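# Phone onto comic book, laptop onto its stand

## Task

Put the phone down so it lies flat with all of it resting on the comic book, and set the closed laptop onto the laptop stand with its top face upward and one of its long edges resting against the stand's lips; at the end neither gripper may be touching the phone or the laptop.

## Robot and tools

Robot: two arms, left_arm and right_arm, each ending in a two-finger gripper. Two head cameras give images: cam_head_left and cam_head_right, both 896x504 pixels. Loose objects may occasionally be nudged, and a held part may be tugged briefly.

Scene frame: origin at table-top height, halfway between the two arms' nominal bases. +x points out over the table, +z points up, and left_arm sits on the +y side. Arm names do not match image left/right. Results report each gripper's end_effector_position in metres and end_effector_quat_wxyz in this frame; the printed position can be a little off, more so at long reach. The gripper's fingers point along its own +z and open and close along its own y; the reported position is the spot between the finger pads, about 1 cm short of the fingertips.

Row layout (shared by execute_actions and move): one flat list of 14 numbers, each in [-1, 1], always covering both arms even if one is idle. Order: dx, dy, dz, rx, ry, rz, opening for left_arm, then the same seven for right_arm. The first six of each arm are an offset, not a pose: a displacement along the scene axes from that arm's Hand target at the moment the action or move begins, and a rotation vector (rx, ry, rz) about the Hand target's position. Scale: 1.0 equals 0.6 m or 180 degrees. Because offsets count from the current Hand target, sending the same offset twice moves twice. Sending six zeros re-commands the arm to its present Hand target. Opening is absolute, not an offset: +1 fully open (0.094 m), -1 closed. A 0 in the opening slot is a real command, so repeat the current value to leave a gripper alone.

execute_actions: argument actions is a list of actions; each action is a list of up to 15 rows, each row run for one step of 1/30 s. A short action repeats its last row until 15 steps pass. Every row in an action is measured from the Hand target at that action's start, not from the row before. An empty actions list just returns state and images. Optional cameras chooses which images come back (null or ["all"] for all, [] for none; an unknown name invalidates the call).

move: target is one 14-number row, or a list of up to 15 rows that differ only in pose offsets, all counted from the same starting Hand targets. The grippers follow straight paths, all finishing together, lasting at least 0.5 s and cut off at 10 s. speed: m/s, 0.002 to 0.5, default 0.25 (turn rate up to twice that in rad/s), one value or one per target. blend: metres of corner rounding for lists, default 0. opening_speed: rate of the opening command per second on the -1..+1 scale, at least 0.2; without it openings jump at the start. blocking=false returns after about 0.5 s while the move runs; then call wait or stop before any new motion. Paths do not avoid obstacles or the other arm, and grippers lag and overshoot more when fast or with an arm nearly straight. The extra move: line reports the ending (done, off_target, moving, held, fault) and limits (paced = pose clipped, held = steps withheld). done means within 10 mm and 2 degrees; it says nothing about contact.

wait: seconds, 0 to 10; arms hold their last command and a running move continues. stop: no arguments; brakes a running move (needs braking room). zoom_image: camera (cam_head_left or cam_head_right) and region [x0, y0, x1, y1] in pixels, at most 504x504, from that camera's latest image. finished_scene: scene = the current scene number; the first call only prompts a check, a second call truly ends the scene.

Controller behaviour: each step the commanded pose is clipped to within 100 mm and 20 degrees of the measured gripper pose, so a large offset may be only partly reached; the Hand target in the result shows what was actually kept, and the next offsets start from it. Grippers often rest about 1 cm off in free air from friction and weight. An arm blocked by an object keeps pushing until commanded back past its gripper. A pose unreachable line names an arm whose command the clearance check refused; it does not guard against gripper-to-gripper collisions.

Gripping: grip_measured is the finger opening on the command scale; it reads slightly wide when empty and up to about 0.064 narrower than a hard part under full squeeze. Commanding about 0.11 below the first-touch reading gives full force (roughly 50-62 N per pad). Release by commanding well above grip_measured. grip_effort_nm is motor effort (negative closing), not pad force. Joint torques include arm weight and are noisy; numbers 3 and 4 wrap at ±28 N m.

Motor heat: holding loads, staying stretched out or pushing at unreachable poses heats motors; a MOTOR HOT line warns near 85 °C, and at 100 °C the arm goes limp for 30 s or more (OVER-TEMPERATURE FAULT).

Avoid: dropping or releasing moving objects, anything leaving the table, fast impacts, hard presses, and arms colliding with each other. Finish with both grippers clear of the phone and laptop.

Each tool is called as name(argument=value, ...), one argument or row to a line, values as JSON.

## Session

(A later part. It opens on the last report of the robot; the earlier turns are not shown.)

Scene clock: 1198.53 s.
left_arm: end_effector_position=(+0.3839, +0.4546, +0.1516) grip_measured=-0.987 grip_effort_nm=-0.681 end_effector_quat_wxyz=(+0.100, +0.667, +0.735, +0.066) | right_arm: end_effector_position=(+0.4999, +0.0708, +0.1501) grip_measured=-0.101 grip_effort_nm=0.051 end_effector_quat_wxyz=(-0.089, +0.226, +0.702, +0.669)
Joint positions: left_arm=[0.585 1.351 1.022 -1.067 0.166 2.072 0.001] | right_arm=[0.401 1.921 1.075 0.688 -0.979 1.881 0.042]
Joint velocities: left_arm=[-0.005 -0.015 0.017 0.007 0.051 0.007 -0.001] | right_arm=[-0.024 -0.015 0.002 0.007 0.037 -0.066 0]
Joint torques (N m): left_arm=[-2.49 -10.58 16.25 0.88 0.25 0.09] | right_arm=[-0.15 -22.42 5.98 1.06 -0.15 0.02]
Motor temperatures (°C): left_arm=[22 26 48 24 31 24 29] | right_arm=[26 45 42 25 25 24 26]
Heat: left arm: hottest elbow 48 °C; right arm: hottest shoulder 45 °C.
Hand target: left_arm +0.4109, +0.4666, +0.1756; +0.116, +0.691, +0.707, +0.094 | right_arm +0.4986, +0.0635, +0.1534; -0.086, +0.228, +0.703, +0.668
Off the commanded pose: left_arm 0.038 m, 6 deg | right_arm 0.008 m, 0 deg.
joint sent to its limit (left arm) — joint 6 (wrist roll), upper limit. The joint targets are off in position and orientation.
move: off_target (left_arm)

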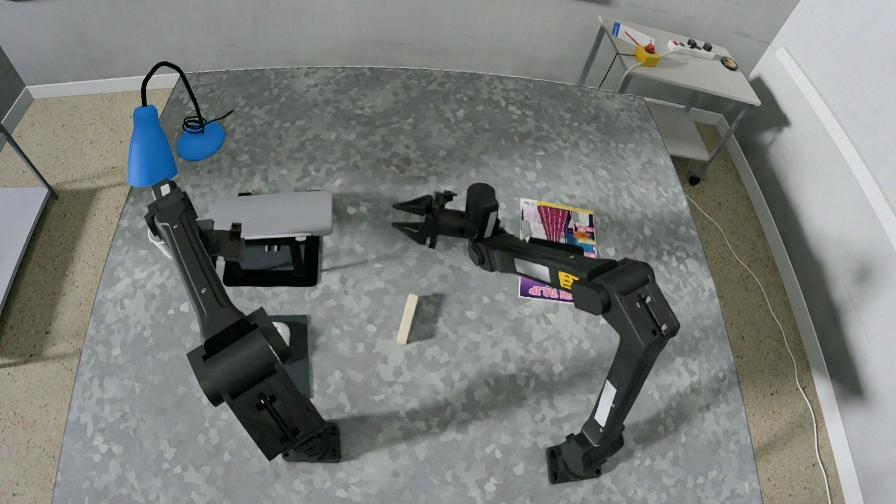

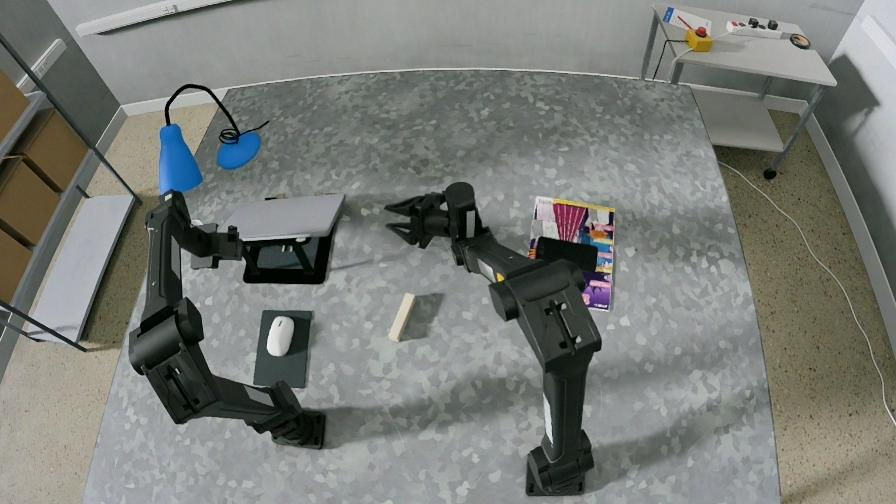

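move(
  target=[0.035,0,0,0,0,0,-1,0,0,0,0,0,0,-0.1],
  speed=0.03,
  cameras=["cam_head_left"],
)

zoom_image(
  camera="cam_head_left",
  region=[180, 180, 340, 300],
)

move(
  target=[0.025,0,0,0,0,0,-1,0,0,0,0,0,0,-0.1],
  speed=0.03,
  cameras=["cam_head_left"],
)

zoom_image(
  camera="cam_head_left",
  region=[180, 180, 340, 300],
)

Scene clock: 1203.40 s.
left_arm: end_effector_position=(+0.4042, +0.4557, +0.1521) grip_measured=-0.987 grip_effort_nm=-0.681 end_effector_quat_wxyz=(+0.104, +0.675, +0.727, +0.064) | right_arm: end_effector_position=(+0.4999, +0.0708, +0.1501) grip_measured=-0.101 grip_effort_nm=0.056 end_effector_quat_wxyz=(-0.089, +0.226, +0.702, +0.669)
Joint positions: left_arm=[0.562 1.398 1.069 -1.067 0.172 2.072 0.001] | right_arm=[0.401 1.921 1.075 0.688 -0.979 1.881 0.042]
Joint velocities: left_arm=[-0.005 -0.005 0.007 -0.012 -0.007 0.022 0] | right_arm=[0.005 -0.015 -0.002 -0.002 0.037 0.022 -0.001]
Joint torques (N m): left_arm=[-2.67 -11.16 16.05 0.94 0.24 0.08] | right_arm=[-0.15 -22.59 5.98 1.05 -0.15 0.02]
Motor temperatures (°C): left_arm=[22 26 48 24 31 24 29] | right_arm=[26 45 42 25 25 24 26]
Heat: left arm: hottest elbow 48 °C; right arm: hottest shoulder 45 °C.
Hand target: left_arm +0.4319, +0.4664, +0.1755; +0.116, +0.691, +0.707, +0.094 | right_arm +0.4986, +0.0635, +0.1534; -0.086, +0.228, +0.703, +0.668
Off the commanded pose: left_arm 0.038 m, 5 deg | right_arm 0.008 m, 0 deg.
joint sent to its limit (left arm) — joint 6 (wrist roll), upper limit. The joint targets still meet the commanded pose.
move: off_target (left_arm)
Images, in order (width x height): cam_head_left 896x504.

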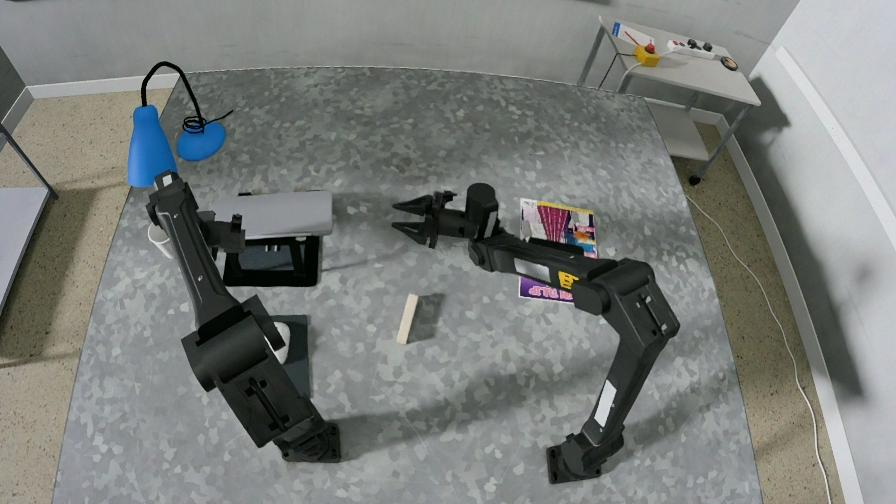

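Scaled by 3.150.

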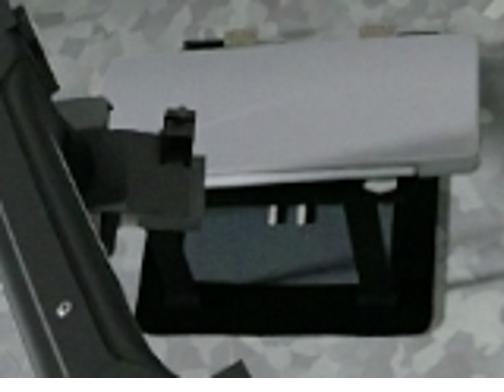

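Scene clock: 1204.20 s.
left_arm: end_effector_position=(+0.4135, +0.4558, +0.1530) grip_measured=-0.987 grip_effort_nm=-0.681 end_effector_quat_wxyz=(+0.106, +0.679, +0.723, +0.064) | right_arm: end_effector_position=(+0.4999, +0.0708, +0.1501) grip_measured=-0.101 grip_effort_nm=0.056 end_effector_quat_wxyz=(-0.089, +0.226, +0.702, +0.669)
Joint positions: left_arm=[0.551 1.417 1.09 -1.067 0.174 2.072 0.001] | right_arm=[0.401 1.921 1.075 0.688 -0.979 1.881 0.042]
Joint velocities: left_arm=[-0.005 -0.015 -0.002 -0.012 0.022 0.022 -0.001] | right_arm=[-0.005 -0.005 0.007 0.002 -0.007 0.066 -0.001]
Joint torques (N m): left_arm=[-2.67 -11.05 17.37 0.96 0.36 0.06] | right_arm=[-0.21 -22.53 5.98 1.07 -0.15 0.02]
Motor temperatures (°C): left_arm=[22 26 48 24 31 24 29] | right_arm=[26 45 42 25 25 24 26]
Heat: left arm: hottest elbow 48 °C; right arm: hottest shoulder 45 °C.
Hand target: left_arm +0.4469, +0.4660, +0.1754; +0.116, +0.691, +0.707, +0.094 | right_arm +0.4986, +0.0635, +0.1534; -0.086, +0.228, +0.703, +0.668
Off the commanded pose: left_arm 0.042 m, 4 deg | right_arm 0.008 m, 0 deg.
joint sent to its limit (left arm) — joint 6 (wrist roll), upper limit. The joint targets still meet the commanded pose.
move: off_target (left_arm)
Images, in order (width x height): cam_head_left 896x504.

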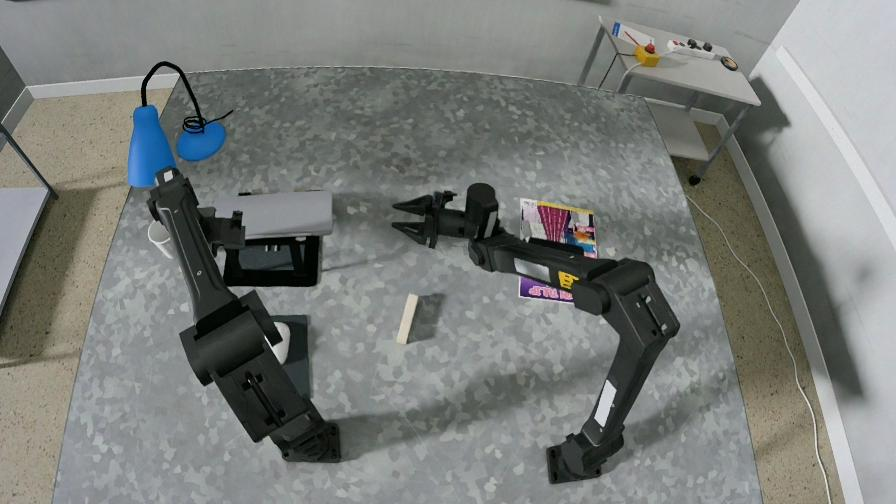

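Scaled by 3.150.

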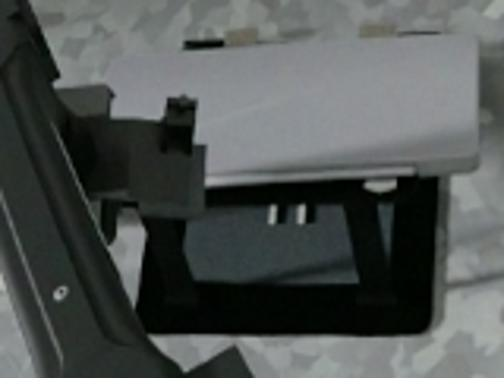

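move(
  target=[
    [-0.05,0,-0.0,0,0,0,-1,0,0,0,0,0,0,-0.1],
    [-0.05,0,-0.03,0,0,0,-1,0,0,0,0,0,0,-0.1],
    [0.0,0,-0.03,0,0,0,-1,0,0,0,0,0,0,-0.1],
  ],
  speed=0.04,
  cameras=["cam_head_left"],
)

zoom_image(
  camera="cam_head_left",
  region=[180, 180, 340, 300],
)

move(
  target=[0.025,0,0,0,0,0,-1,0,0,0,0,0,0,-0.1],
  speed=0.03,
  cameras=["cam_head_left"],
)

zoom_image(
  camera="cam_head_left",
  region=[180, 180, 340, 300],
)

Scene clock: 1212.17 s.
left_arm: end_effector_position=(+0.4260, +0.4629, +0.1521) grip_measured=-0.987 grip_effort_nm=-0.681 end_effector_quat_wxyz=(+0.111, +0.680, +0.720, +0.085) | right_arm: end_effector_position=(+0.4999, +0.0708, +0.1501) grip_measured=-0.101 grip_effort_nm=0.056 end_effector_quat_wxyz=(-0.089, +0.226, +0.702, +0.669)
Joint positions: left_arm=[0.55 1.43 1.095 -1.015 0.176 2.072 0.001] | right_arm=[0.401 1.921 1.075 0.688 -0.979 1.881 0.042]
Joint velocities: left_arm=[-0.015 -0.015 0.002 -0.007 0.007 -0.095 0] | right_arm=[-0.005 0.015 0.007 -0.002 0.037 0.007 0]
Joint torques (N m): left_arm=[-2.67 -10.75 14.12 0.73 0.18 0.12] | right_arm=[-0.21 -22.42 5.98 1.05 -0.15 0.03]
Motor temperatures (°C): left_arm=[22 26 49 24 31 24 29] | right_arm=[26 45 41 25 25 24 26]
Heat: left arm: hottest elbow 49 °C; right arm: hottest shoulder 45 °C.
Hand target: left_arm +0.4469, +0.4659, +0.1576; +0.116, +0.691, +0.707, +0.094 | right_arm +0.4986, +0.0635, +0.1534; -0.086, +0.228, +0.703, +0.668
Off the commanded pose: left_arm 0.022 m, 2 deg | right_arm 0.008 m, 0 deg.
joint sent to its limit (left arm) — joint 6 (wrist roll), upper limit. The joint targets still meet the commanded pose.
move: off_target (left_arm)
Images, in order (width x height): cam_head_left 896x504.

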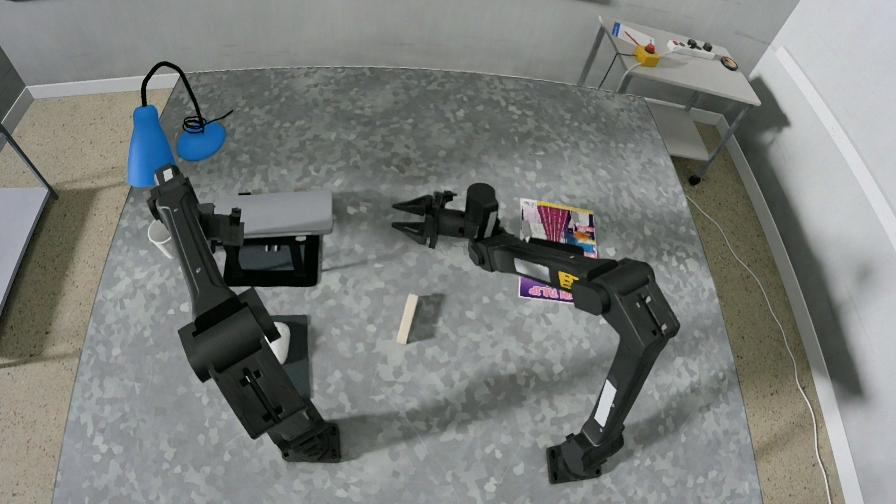

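Scaled by 3.150.

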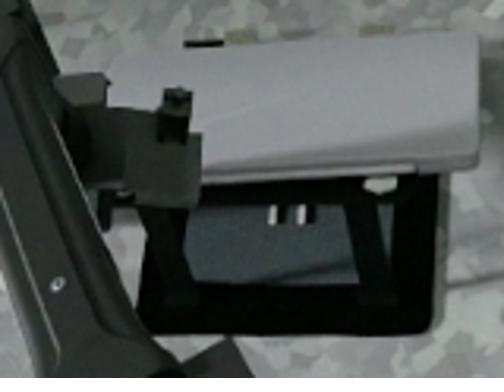

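Scene clock: 1213.10 s.
left_arm: end_effector_position=(+0.4369, +0.4620, +0.1467) grip_measured=-0.987 grip_effort_nm=-0.681 end_effector_quat_wxyz=(+0.111, +0.685, +0.716, +0.079) | right_arm: end_effector_position=(+0.4999, +0.0708, +0.1501) grip_measured=-0.101 grip_effort_nm=0.051 end_effector_quat_wxyz=(-0.089, +0.226, +0.702, +0.669)
Joint positions: left_arm=[0.535 1.464 1.118 -1.015 0.176 2.072 0.001] | right_arm=[0.401 1.921 1.075 0.688 -0.979 1.881 0.042]
Joint velocities: left_arm=[-0.005 -0.005 -0.012 -0.007 0.022 0.037 -0.001] | right_arm=[-0.005 -0.015 0.002 -0.002 0.007 0.022 0.001]
Joint torques (N m): left_arm=[-3.6 -10.87 15.08 1.03 0.17 -0.07] | right_arm=[-0.21 -22.59 5.98 1.07 -0.15 0.03]
Motor temperatures (°C): left_arm=[22 26 49 24 31 24 29] | right_arm=[26 45 41 25 25 24 26]
Heat: left arm: hottest elbow 49 °C; right arm: hottest shoulder 45 °C.
Hand target: left_arm +0.4619, +0.4658, +0.1576; +0.116, +0.691, +0.707, +0.094 | right_arm +0.4986, +0.0635, +0.1534; -0.086, +0.228, +0.703, +0.668
Off the commanded pose: left_arm 0.028 m, 2 deg | right_arm 0.008 m, 0 deg.
move: off_target (left_arm)
Images, in order (width x height): cam_head_left 896x504.

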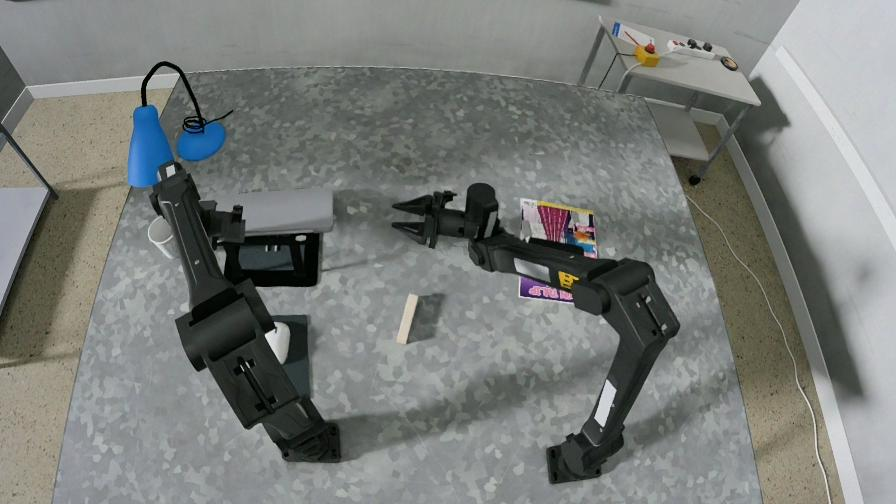

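Scaled by 3.150.

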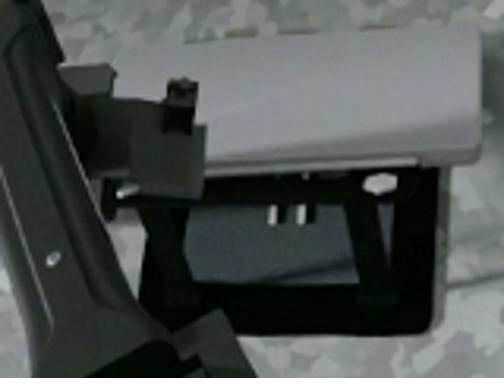

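move(
  target=[
    [-0.09,0,0.0,0,0,0,-1,0,0,0,0,0,0,-0.1],
    [-0.3,0,0,0,0,0,-1,0,0,0,0,0,0,-0.1],
  ],
  speed=0.08,
)

zoom_image(
  camera="cam_head_left",
  region=[190, 170, 350, 290],
)

zoom_image(
  camera="cam_head_right",
  region=[200, 170, 360, 290],
)

zoom_image(
  camera="cam_head_right",
  region=[256, 180, 356, 230],
)

zoom_image(
  camera="cam_head_left",
  region=[240, 180, 340, 230],
)

Scene clock: 1222.63 s.
left_arm: end_effector_position=(+0.2900, +0.4678, +0.1566) grip_measured=-0.987 grip_effort_nm=-0.681 end_effector_quat_wxyz=(+0.072, +0.604, +0.786, +0.108) | right_arm: end_effector_position=(+0.4999, +0.0708, +0.1501) grip_measured=-0.101 grip_effort_nm=0.056 end_effector_quat_wxyz=(-0.089, +0.226, +0.702, +0.669)
Joint positions: left_arm=[0.747 1.119 0.837 -1.054 0.111 2.073 0.001] | right_arm=[0.401 1.921 1.075 0.688 -0.979 1.881 0.042]
Joint velocities: left_arm=[-0.015 0.005 0.002 -0.007 0.022 0.007 0] | right_arm=[0.005 -0.005 0.007 -0.007 -0.007 -0.051 0]
Joint torques (N m): left_arm=[-0.09 -9.58 9.09 0.42 -0.03 0.11] | right_arm=[-0.15 -22.53 6 1.06 -0.15 0.02]
Motor temperatures (°C): left_arm=[22 27 48 24 31 24 29] | right_arm=[26 45 41 25 25 24 26]
Heat: left arm: hottest elbow 48 °C; right arm: hottest shoulder 45 °C.
Hand target: left_arm +0.2817, +0.4683, +0.1577; +0.116, +0.691, +0.707, +0.094 | right_arm +0.4986, +0.0635, +0.1534; -0.086, +0.228, +0.703, +0.668
Off the commanded pose: left_arm 0.008 m, 14 deg | right_arm 0.008 m, 0 deg.
joint sent to its limit (left arm) — joint 6 (wrist roll), upper limit. The joint targets are off in orientation, not in position.
move: off_target (left_arm)

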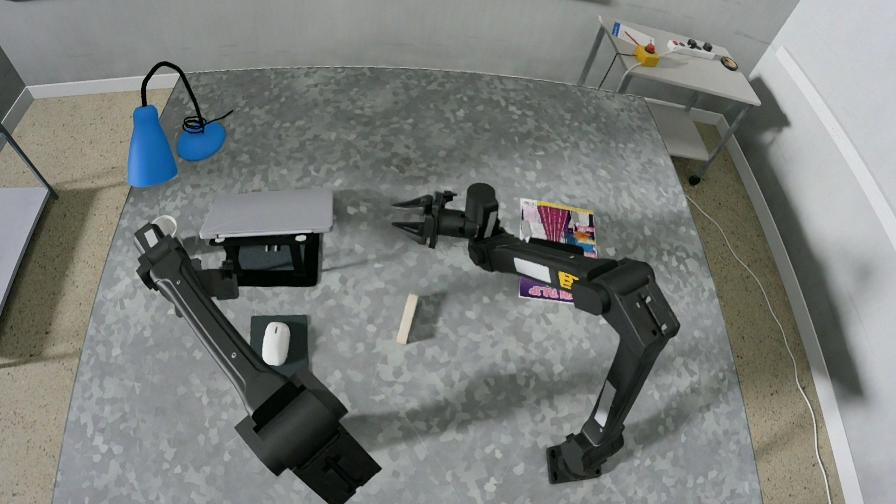

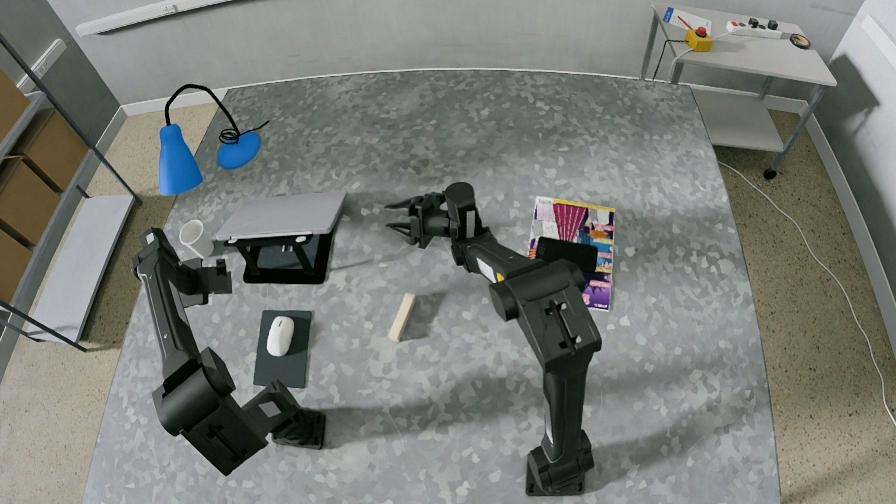

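Scaled by 3.150.

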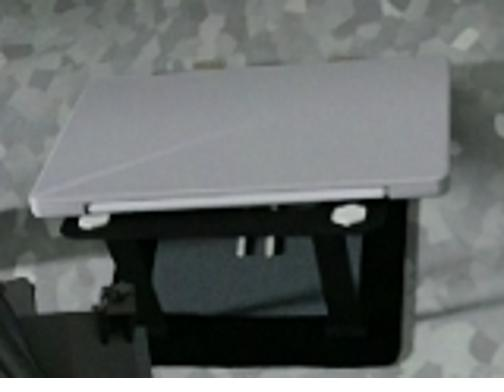

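Scaled by 3.150.

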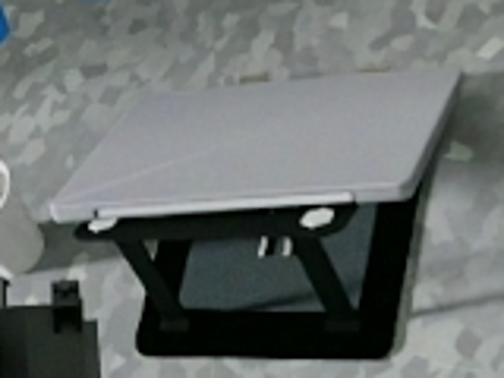

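Scaled by 5.040.

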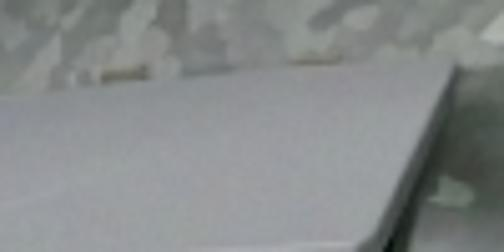

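Scaled by 5.040.

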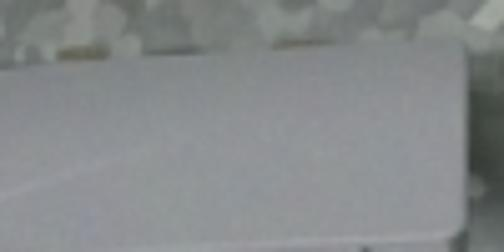

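move(
  target=[
    [0.2,0,0,0,0,0,-1,0,0,0,0,0,0,-0.1],
    [0.28,0.0,0.0,0,0,0,-1,0,0,0,0,0,0,-0.1],
  ],
  speed=[0.1,0.03],
  cameras=["cam_head_left"],
)

zoom_image(
  camera="cam_head_left",
  region=[190, 170, 350, 290],
)

move(
  target=[0.025,0,0,0,0,0,-1,0,0,0,0,0,0,-0.1],
  speed=0.03,
  cameras=["cam_head_left"],
)

zoom_image(
  camera="cam_head_left",
  region=[190, 170, 350, 290],
)

Scene clock: 1235.00 s.
left_arm: end_effector_position=(+0.4140, +0.4557, +0.1316) grip_measured=-0.987 grip_effort_nm=-0.681 end_effector_quat_wxyz=(+0.104, +0.681, +0.722, +0.060) | right_arm: end_effector_position=(+0.4999, +0.0708, +0.1501) grip_measured=-0.101 grip_effort_nm=0.056 end_effector_quat_wxyz=(-0.089, +0.226, +0.702, +0.669)
Joint positions: left_arm=[0.55 1.444 1.059 -1.019 0.174 2.076 0.001] | right_arm=[0.401 1.921 1.075 0.688 -0.979 1.881 0.042]
Joint velocities: left_arm=[0.005 -0.015 -0.012 0.017 -0.095 -0.007 0] | right_arm=[-0.005 -0.005 -0.012 0.002 -0.007 0.037 -0.001]
Joint torques (N m): left_arm=[-3.72 -11.46 17.33 0.8 0.31 0.09] | right_arm=[-0.21 -22.42 6 1.09 -0.15 0.03]
Motor temperatures (°C): left_arm=[22 26 47 24 30 24 29] | right_arm=[26 45 41 25 24 24 26]
Heat: left arm: hottest elbow 47 °C; right arm: hottest shoulder 45 °C.
Hand target: left_arm +0.4499, +0.4660, +0.1576; +0.116, +0.691, +0.707, +0.094 | right_arm +0.4986, +0.0635, +0.1534; -0.086, +0.228, +0.703, +0.668
Off the commanded pose: left_arm 0.046 m, 5 deg | right_arm 0.008 m, 0 deg.
joint sent to its limit (left arm) — joint 6 (wrist roll), upper limit. The joint targets are off in position, not in orientation.
move: off_target (left_arm)
Images, in order (width x height): cam_head_left 896x504.

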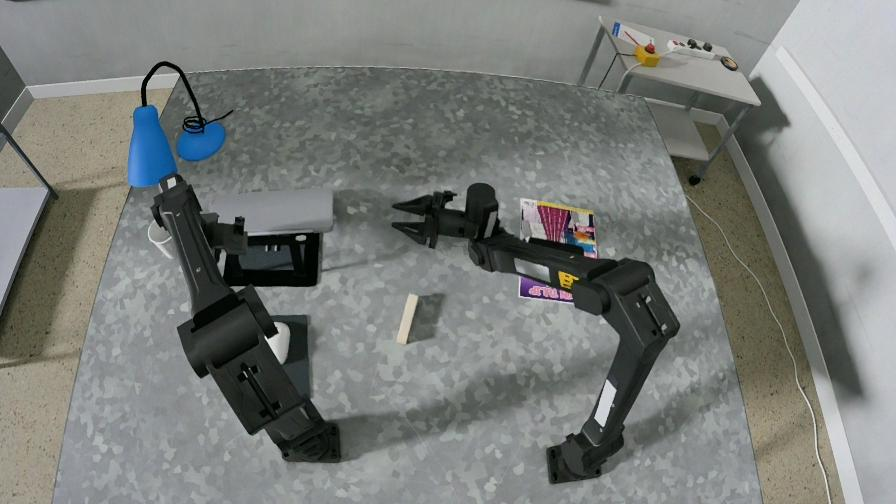

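Scaled by 3.150.

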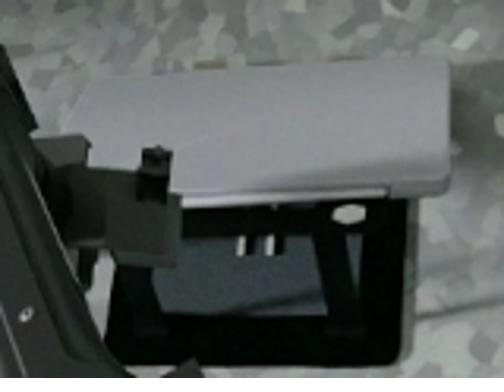

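Scene clock: 1236.00 s.
left_arm: end_effector_position=(+0.4149, +0.4560, +0.1311) grip_measured=-0.987 grip_effort_nm=-0.672 end_effector_quat_wxyz=(+0.099, +0.682, +0.723, +0.050) | right_arm: end_effector_position=(+0.4999, +0.0708, +0.1501) grip_measured=-0.101 grip_effort_nm=0.056 end_effector_quat_wxyz=(-0.089, +0.226, +0.702, +0.669)
Joint positions: left_arm=[0.547 1.459 1.077 -1.043 0.168 2.076 0.001] | right_arm=[0.401 1.921 1.075 0.688 -0.979 1.881 0.042]
Joint velocities: left_arm=[-0.005 -0.005 -0.002 0.012 0.022 -0.007 0] | right_arm=[-0.005 -0.015 0.002 -0.002 0.037 -0.007 0]
Joint torques (N m): left_arm=[-5.01 -10.46 18.61 1.74 0.53 -0.14] | right_arm=[-0.21 -22.48 5.98 1.06 -0.15 0.03]
Motor temperatures (°C): left_arm=[22 26 48 24 30 24 29] | right_arm=[26 45 41 25 24 24 26]
Heat: left arm: hottest elbow 48 °C; right arm: hottest shoulder 45 °C.
Hand target: left_arm +0.4649, +0.4658, +0.1578; +0.116, +0.691, +0.707, +0.094 | right_arm +0.4986, +0.0635, +0.1534; -0.086, +0.228, +0.703, +0.668
Off the commanded pose: left_arm 0.057 m, 6 deg | right_arm 0.008 m, 0 deg.
move: off_target (left_arm)
Images, in order (width x height): cam_head_left 896x504.

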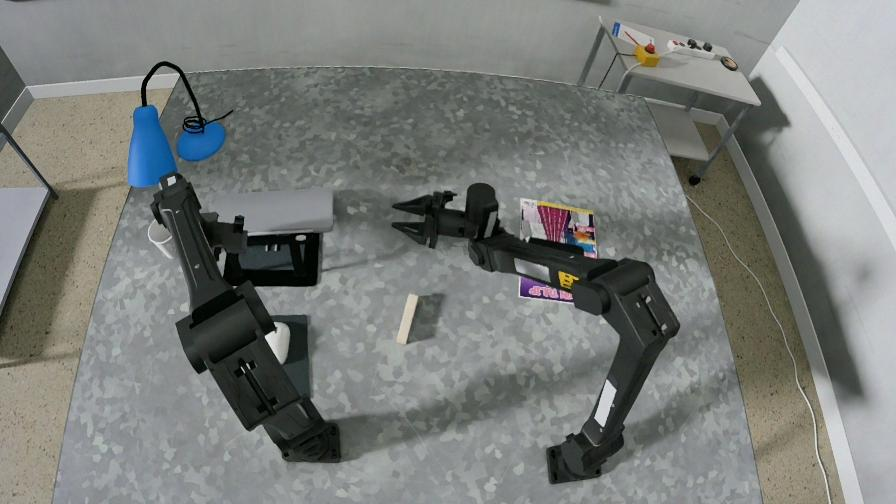

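Scaled by 3.150.

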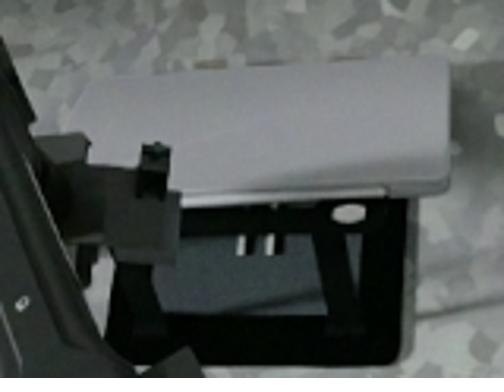

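move(
  target=[
    [-0.09,0,0.0,0,0,0,-1,0,0,0,0,0,0,-0.1],
    [-0.09,0,0.025,0,0,0,-1,0,0,0,0,0,0,-0.1],
    [0,0.0,0.025,0,0,0,-1,0,0,0,0,0,0,-0.1],
  ],
  speed=0.04,
  cameras=["cam_head_left"],
)

zoom_image(
  camera="cam_head_left",
  region=[190, 170, 350, 290],
)

move(
  target=[0.025,0,0,0,0,0,-1,0,0,0,0,0,0,-0.1],
  speed=0.03,
  cameras=["cam_head_left"],
)

zoom_image(
  camera="cam_head_left",
  region=[190, 170, 350, 290],
)

Scene clock: 1244.47 s.
left_arm: end_effector_position=(+0.4149, +0.4577, +0.1420) grip_measured=-0.987 grip_effort_nm=-0.676 end_effector_quat_wxyz=(+0.097, +0.682, +0.723, +0.048) | right_arm: end_effector_position=(+0.4999, +0.0708, +0.1501) grip_measured=-0.101 grip_effort_nm=0.056 end_effector_quat_wxyz=(-0.089, +0.226, +0.702, +0.669)
Joint positions: left_arm=[0.55 1.454 1.103 -1.079 0.166 2.079 0.001] | right_arm=[0.401 1.921 1.075 0.688 -0.979 1.881 0.042]
Joint velocities: left_arm=[-0.005 -0.005 0.007 -0.007 -0.066 0.007 0.001] | right_arm=[-0.015 0.005 0.002 -0.012 -0.007 -0.051 -0.001]
Joint torques (N m): left_arm=[-4.19 -10.99 18.93 1.7 0.63 -0.16] | right_arm=[-0.15 -22.53 5.98 1.09 -0.16 0.02]
Motor temperatures (°C): left_arm=[22 26 50 24 30 24 29] | right_arm=[26 45 41 25 24 24 26]
Heat: left arm: hottest elbow 50 °C; right arm: hottest shoulder 45 °C.
Hand target: left_arm +0.4650, +0.4659, +0.1726; +0.116, +0.691, +0.707, +0.094 | right_arm +0.4986, +0.0635, +0.1534; -0.086, +0.228, +0.703, +0.668
Off the commanded pose: left_arm 0.059 m, 6 deg | right_arm 0.008 m, 0 deg.
move: off_target (left_arm)
Images, in order (width x height): cam_head_left 896x504.

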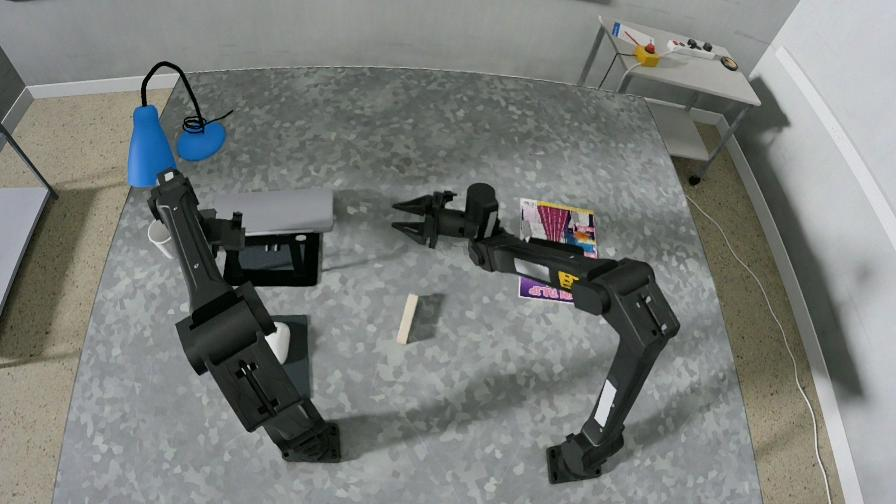

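Scaled by 3.150.

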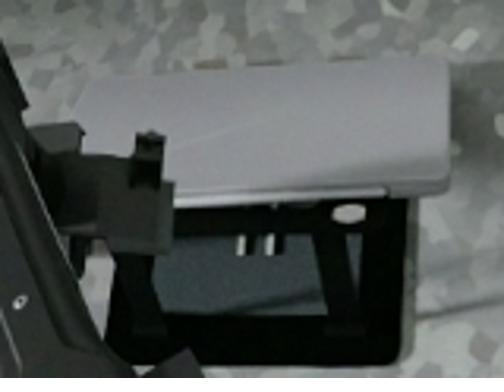

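Scene clock: 1245.57 s.
left_arm: end_effector_position=(+0.4304, +0.4603, +0.1424) grip_measured=-0.987 grip_effort_nm=-0.676 end_effector_quat_wxyz=(+0.096, +0.683, +0.723, +0.048) | right_arm: end_effector_position=(+0.4999, +0.0708, +0.1501) grip_measured=-0.101 grip_effort_nm=0.061 end_effector_quat_wxyz=(-0.089, +0.226, +0.702, +0.669)
Joint positions: left_arm=[0.534 1.49 1.142 -1.081 0.161 2.065 0.001] | right_arm=[0.401 1.921 1.075 0.688 -0.979 1.881 0.042]
Joint velocities: left_arm=[0.005 -0.005 0.012 0.002 -0.051 0.007 0] | right_arm=[0.005 -0.024 -0.007 -0.012 -0.022 -0.051 0.001]
Joint torques (N m): left_arm=[-4.42 -11.87 18.48 1.44 0.65 -0.14] | right_arm=[-0.15 -22.42 6 1.06 -0.15 0.02]
Motor temperatures (°C): left_arm=[22 26 50 24 31 24 29] | right_arm=[26 45 41 25 24 24 26]
Heat: left arm: hottest elbow 50 °C; right arm: hottest shoulder 45 °C.
Hand target: left_arm +0.4800, +0.4658, +0.1727; +0.116, +0.691, +0.707, +0.094 | right_arm +0.4986, +0.0635, +0.1534; -0.086, +0.228, +0.703, +0.668
Off the commanded pose: left_arm 0.058 m, 6 deg | right_arm 0.008 m, 0 deg.
move: off_target (left_arm)
Images, in order (width x height): cam_head_left 896x504.

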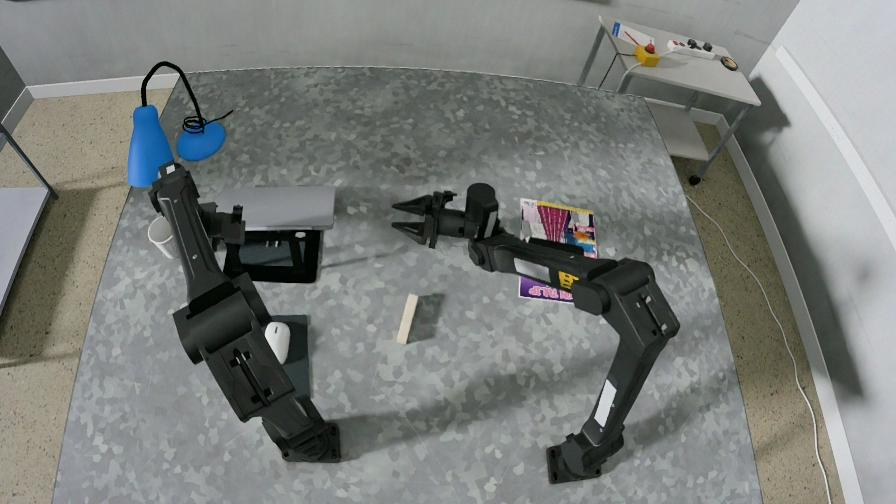

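Scaled by 3.150.

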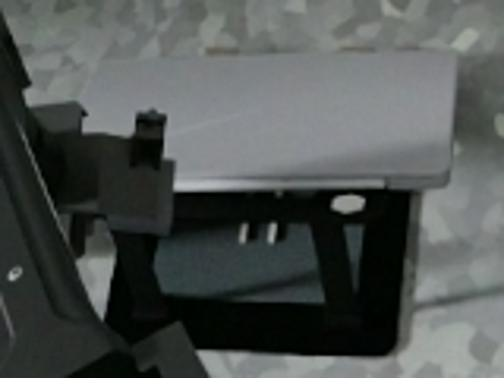

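move(
  target=[
    [-0.1,0,0.0,0,0,0,-1,0,0,0,0,0,0,-0.1],
    [-0.33,0,0.03,0,0,0,-1,0,0,0,0,0,0,-0.1],
  ],
  speed=0.1,
)

zoom_image(
  camera="cam_head_left",
  region=[190, 170, 350, 290],
)

zoom_image(
  camera="cam_head_right",
  region=[200, 170, 360, 290],
)

zoom_image(
  camera="cam_head_right",
  region=[256, 180, 356, 230],
)

zoom_image(
  camera="cam_head_left",
  region=[240, 180, 340, 230],
)

Scene clock: 1252.00 s.
left_arm: end_effector_position=(+0.2902, +0.4684, +0.1904) grip_measured=-0.987 grip_effort_nm=-0.676 end_effector_quat_wxyz=(+0.072, +0.603, +0.787, +0.109) | right_arm: end_effector_position=(+0.4999, +0.0708, +0.1501) grip_measured=-0.101 grip_effort_nm=0.056 end_effector_quat_wxyz=(-0.089, +0.226, +0.702, +0.669)
Joint positions: left_arm=[0.748 1.096 0.912 -1.15 0.112 2.072 0.001] | right_arm=[0.401 1.921 1.075 0.688 -0.979 1.881 0.042]
Joint velocities: left_arm=[-0.005 -0.005 0.002 -0.017 -0.022 -0.037 0] | right_arm=[0.005 -0.005 -0.007 0.002 0.066 0.007 0]
Joint torques (N m): left_arm=[-0.21 -8.64 9.42 0.34 -0.04 0.1] | right_arm=[-0.21 -22.42 5.98 1.05 -0.15 0.02]
Motor temperatures (°C): left_arm=[22 26 50 24 31 24 29] | right_arm=[26 45 41 25 24 24 26]
Heat: left arm: hottest elbow 50 °C; right arm: hottest shoulder 45 °C.
Hand target: left_arm +0.2818, +0.4688, +0.1907; +0.116, +0.691, +0.707, +0.094 | right_arm +0.4986, +0.0635, +0.1534; -0.086, +0.228, +0.703, +0.668
Off the commanded pose: left_arm 0.009 m, 15 deg | right_arm 0.008 m, 0 deg.
joint sent to its limit (left arm) — joint 6 (wrist roll), upper limit. The joint targets are off in orientation, not in position.
move: off_target (left_arm)

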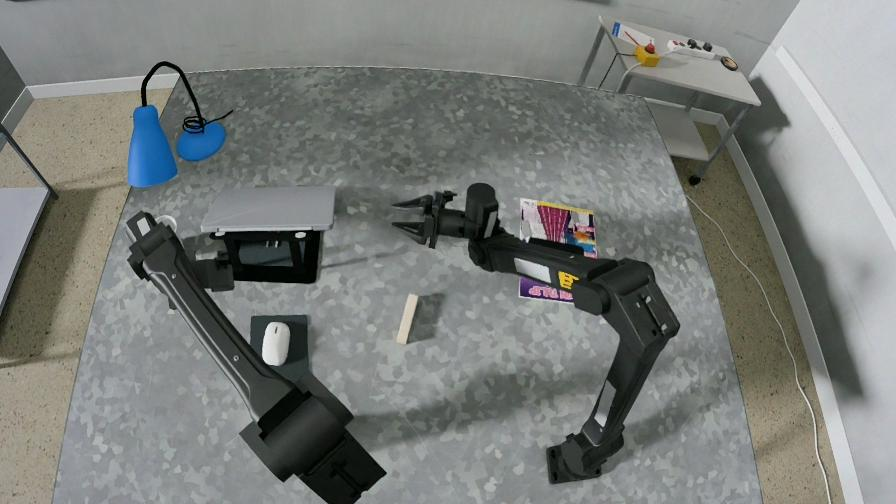

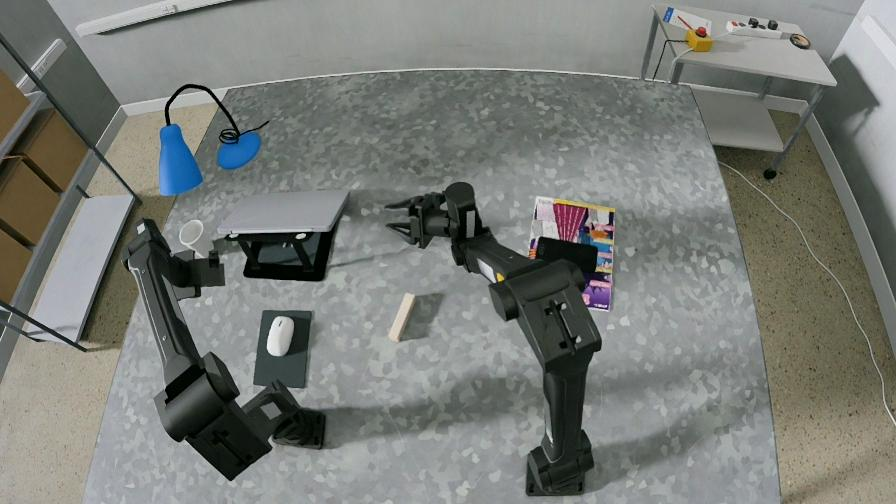

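Scaled by 3.150.

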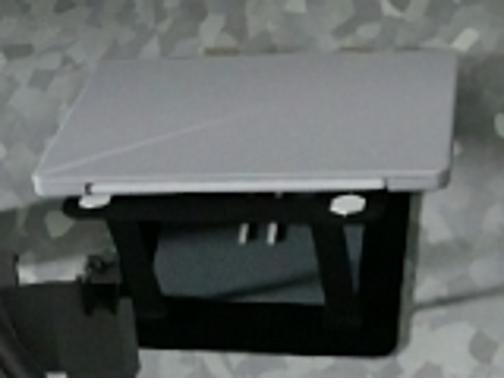

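Scaled by 3.150.

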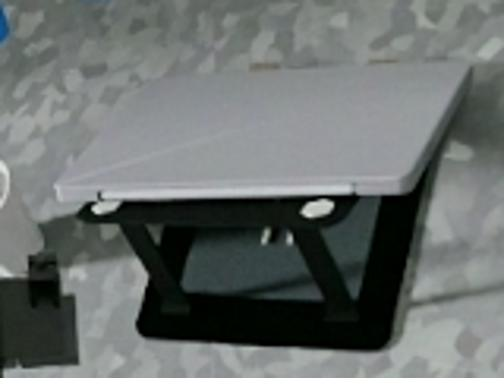

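Scaled by 5.040.

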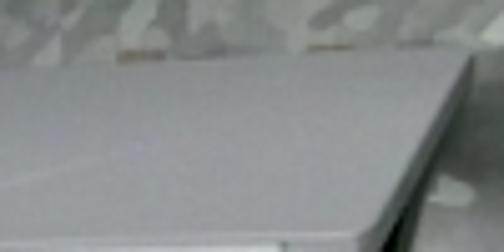

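Scaled by 5.040.

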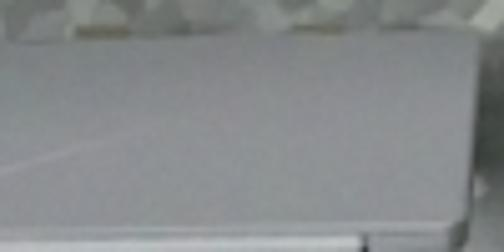

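move(
  target=[
    [0.22,0,-0.02,0,0,0,-1,0,0,0,0,0,0,-0.1],
  ],
  speed=[0.1],
  cameras=["cam_head_left"],
)

move(
  target=[0.03,0,0,0,0,0,-1,0,0,0,0,0,0,-0.1],
  speed=0.03,
  cameras=["cam_head_left"],
)

zoom_image(
  camera="cam_head_left",
  region=[190, 170, 350, 290],
)

Scene clock: 1275.17 s.
left_arm: end_effector_position=(+0.3872, +0.4548, +0.1547) grip_measured=-0.987 grip_effort_nm=-0.676 end_effector_quat_wxyz=(+0.101, +0.668, +0.734, +0.065) | right_arm: end_effector_position=(+0.4999, +0.0708, +0.1501) grip_measured=-0.101 grip_effort_nm=0.051 end_effector_quat_wxyz=(-0.089, +0.226, +0.702, +0.669)
Joint positions: left_arm=[0.581 1.357 1.036 -1.076 0.167 2.072 0.001] | right_arm=[0.401 1.921 1.075 0.688 -0.979 1.881 0.042]
Joint velocities: left_arm=[0.005 -0.005 -0.002 0.012 -0.051 -0.022 0.001] | right_arm=[-0.005 -0.005 -0.007 -0.012 -0.051 -0.022 0]
Joint torques (N m): left_arm=[-1.9 -11.11 16.21 0.95 0.24 0.1] | right_arm=[-0.21 -22.53 5.96 1.05 -0.16 0.02]
Motor temperatures (°C): left_arm=[22 26 47 24 30 24 29] | right_arm=[26 45 41 25 24 24 26]
Heat: left arm: hottest elbow 47 °C; right arm: hottest shoulder 45 °C.
Hand target: left_arm +0.4139, +0.4667, +0.1788; +0.116, +0.691, +0.707, +0.094 | right_arm +0.4986, +0.0635, +0.1534; -0.086, +0.228, +0.703, +0.668
Off the commanded pose: left_arm 0.038 m, 5 deg | right_arm 0.008 m, 0 deg.
joint sent to its limit (left arm) — joint 6 (wrist roll), upper limit. The joint targets are off in position and orientation.
move: off_target (left_arm)
Images, in order (width x height): cam_head_left 896x504.

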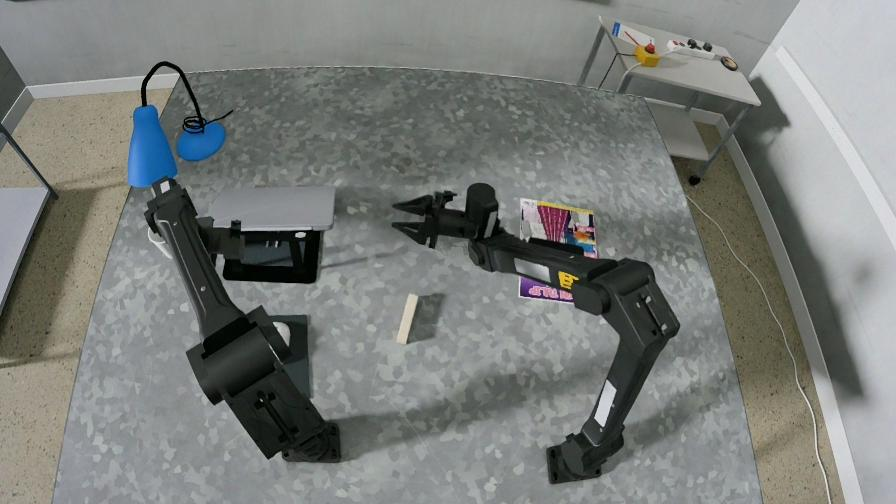

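Scene clock: 1276.30 s.
left_arm: end_effector_position=(+0.4042, +0.4557, +0.1551) grip_measured=-0.987 grip_effort_nm=-0.672 end_effector_quat_wxyz=(+0.104, +0.675, +0.727, +0.064) | right_arm: end_effector_position=(+0.4999, +0.0708, +0.1501) grip_measured=-0.101 grip_effort_nm=0.051 end_effector_quat_wxyz=(-0.089, +0.226, +0.702, +0.669)
Joint positions: left_arm=[0.562 1.396 1.075 -1.076 0.172 2.072 0.001] | right_arm=[0.401 1.921 1.075 0.688 -0.979 1.881 0.042]
Joint velocities: left_arm=[-0.005 -0.005 -0.002 0.002 -0.007 0.022 -0.001] | right_arm=[0.015 -0.015 0.002 -0.002 0.007 0.022 0]
Joint torques (N m): left_arm=[-2.02 -11.16 16.31 0.9 0.31 0.04] | right_arm=[-0.15 -22.42 5.98 1.07 -0.15 0.02]
Motor temperatures (°C): left_arm=[22 26 47 24 30 24 29] | right_arm=[26 45 41 25 24 24 26]
Heat: left arm: hottest elbow 47 °C; right arm: hottest shoulder 45 °C.
Hand target: left_arm +0.4321, +0.4664, +0.1788; +0.116, +0.691, +0.707, +0.094 | right_arm +0.4986, +0.0635, +0.1534; -0.086, +0.228, +0.703, +0.668
Off the commanded pose: left_arm 0.038 m, 5 deg | right_arm 0.008 m, 0 deg.
joint sent to its limit (left arm) — joint 6 (wrist roll), upper limit. The joint targets still meet the commanded pose.
move: off_target (left_arm)
Images, in order (width x height): cam_head_left 896x504.

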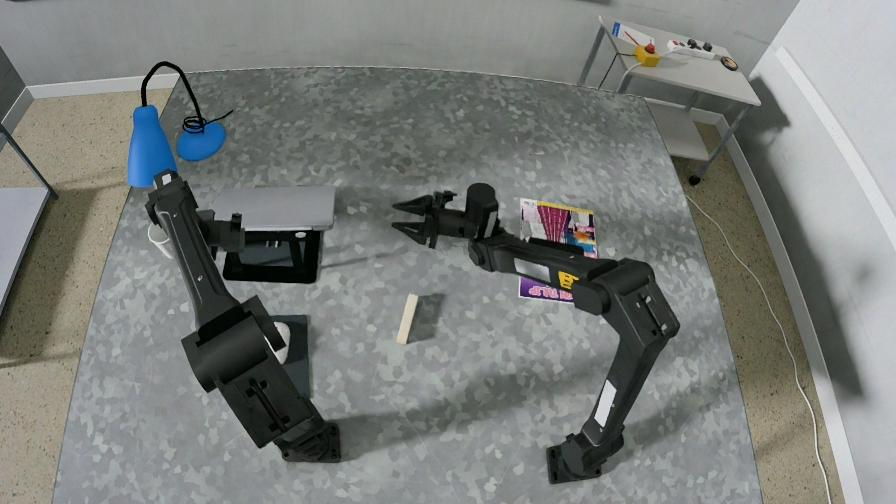

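Scaled by 3.150.

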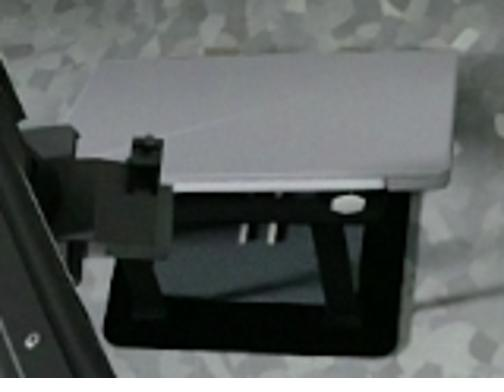

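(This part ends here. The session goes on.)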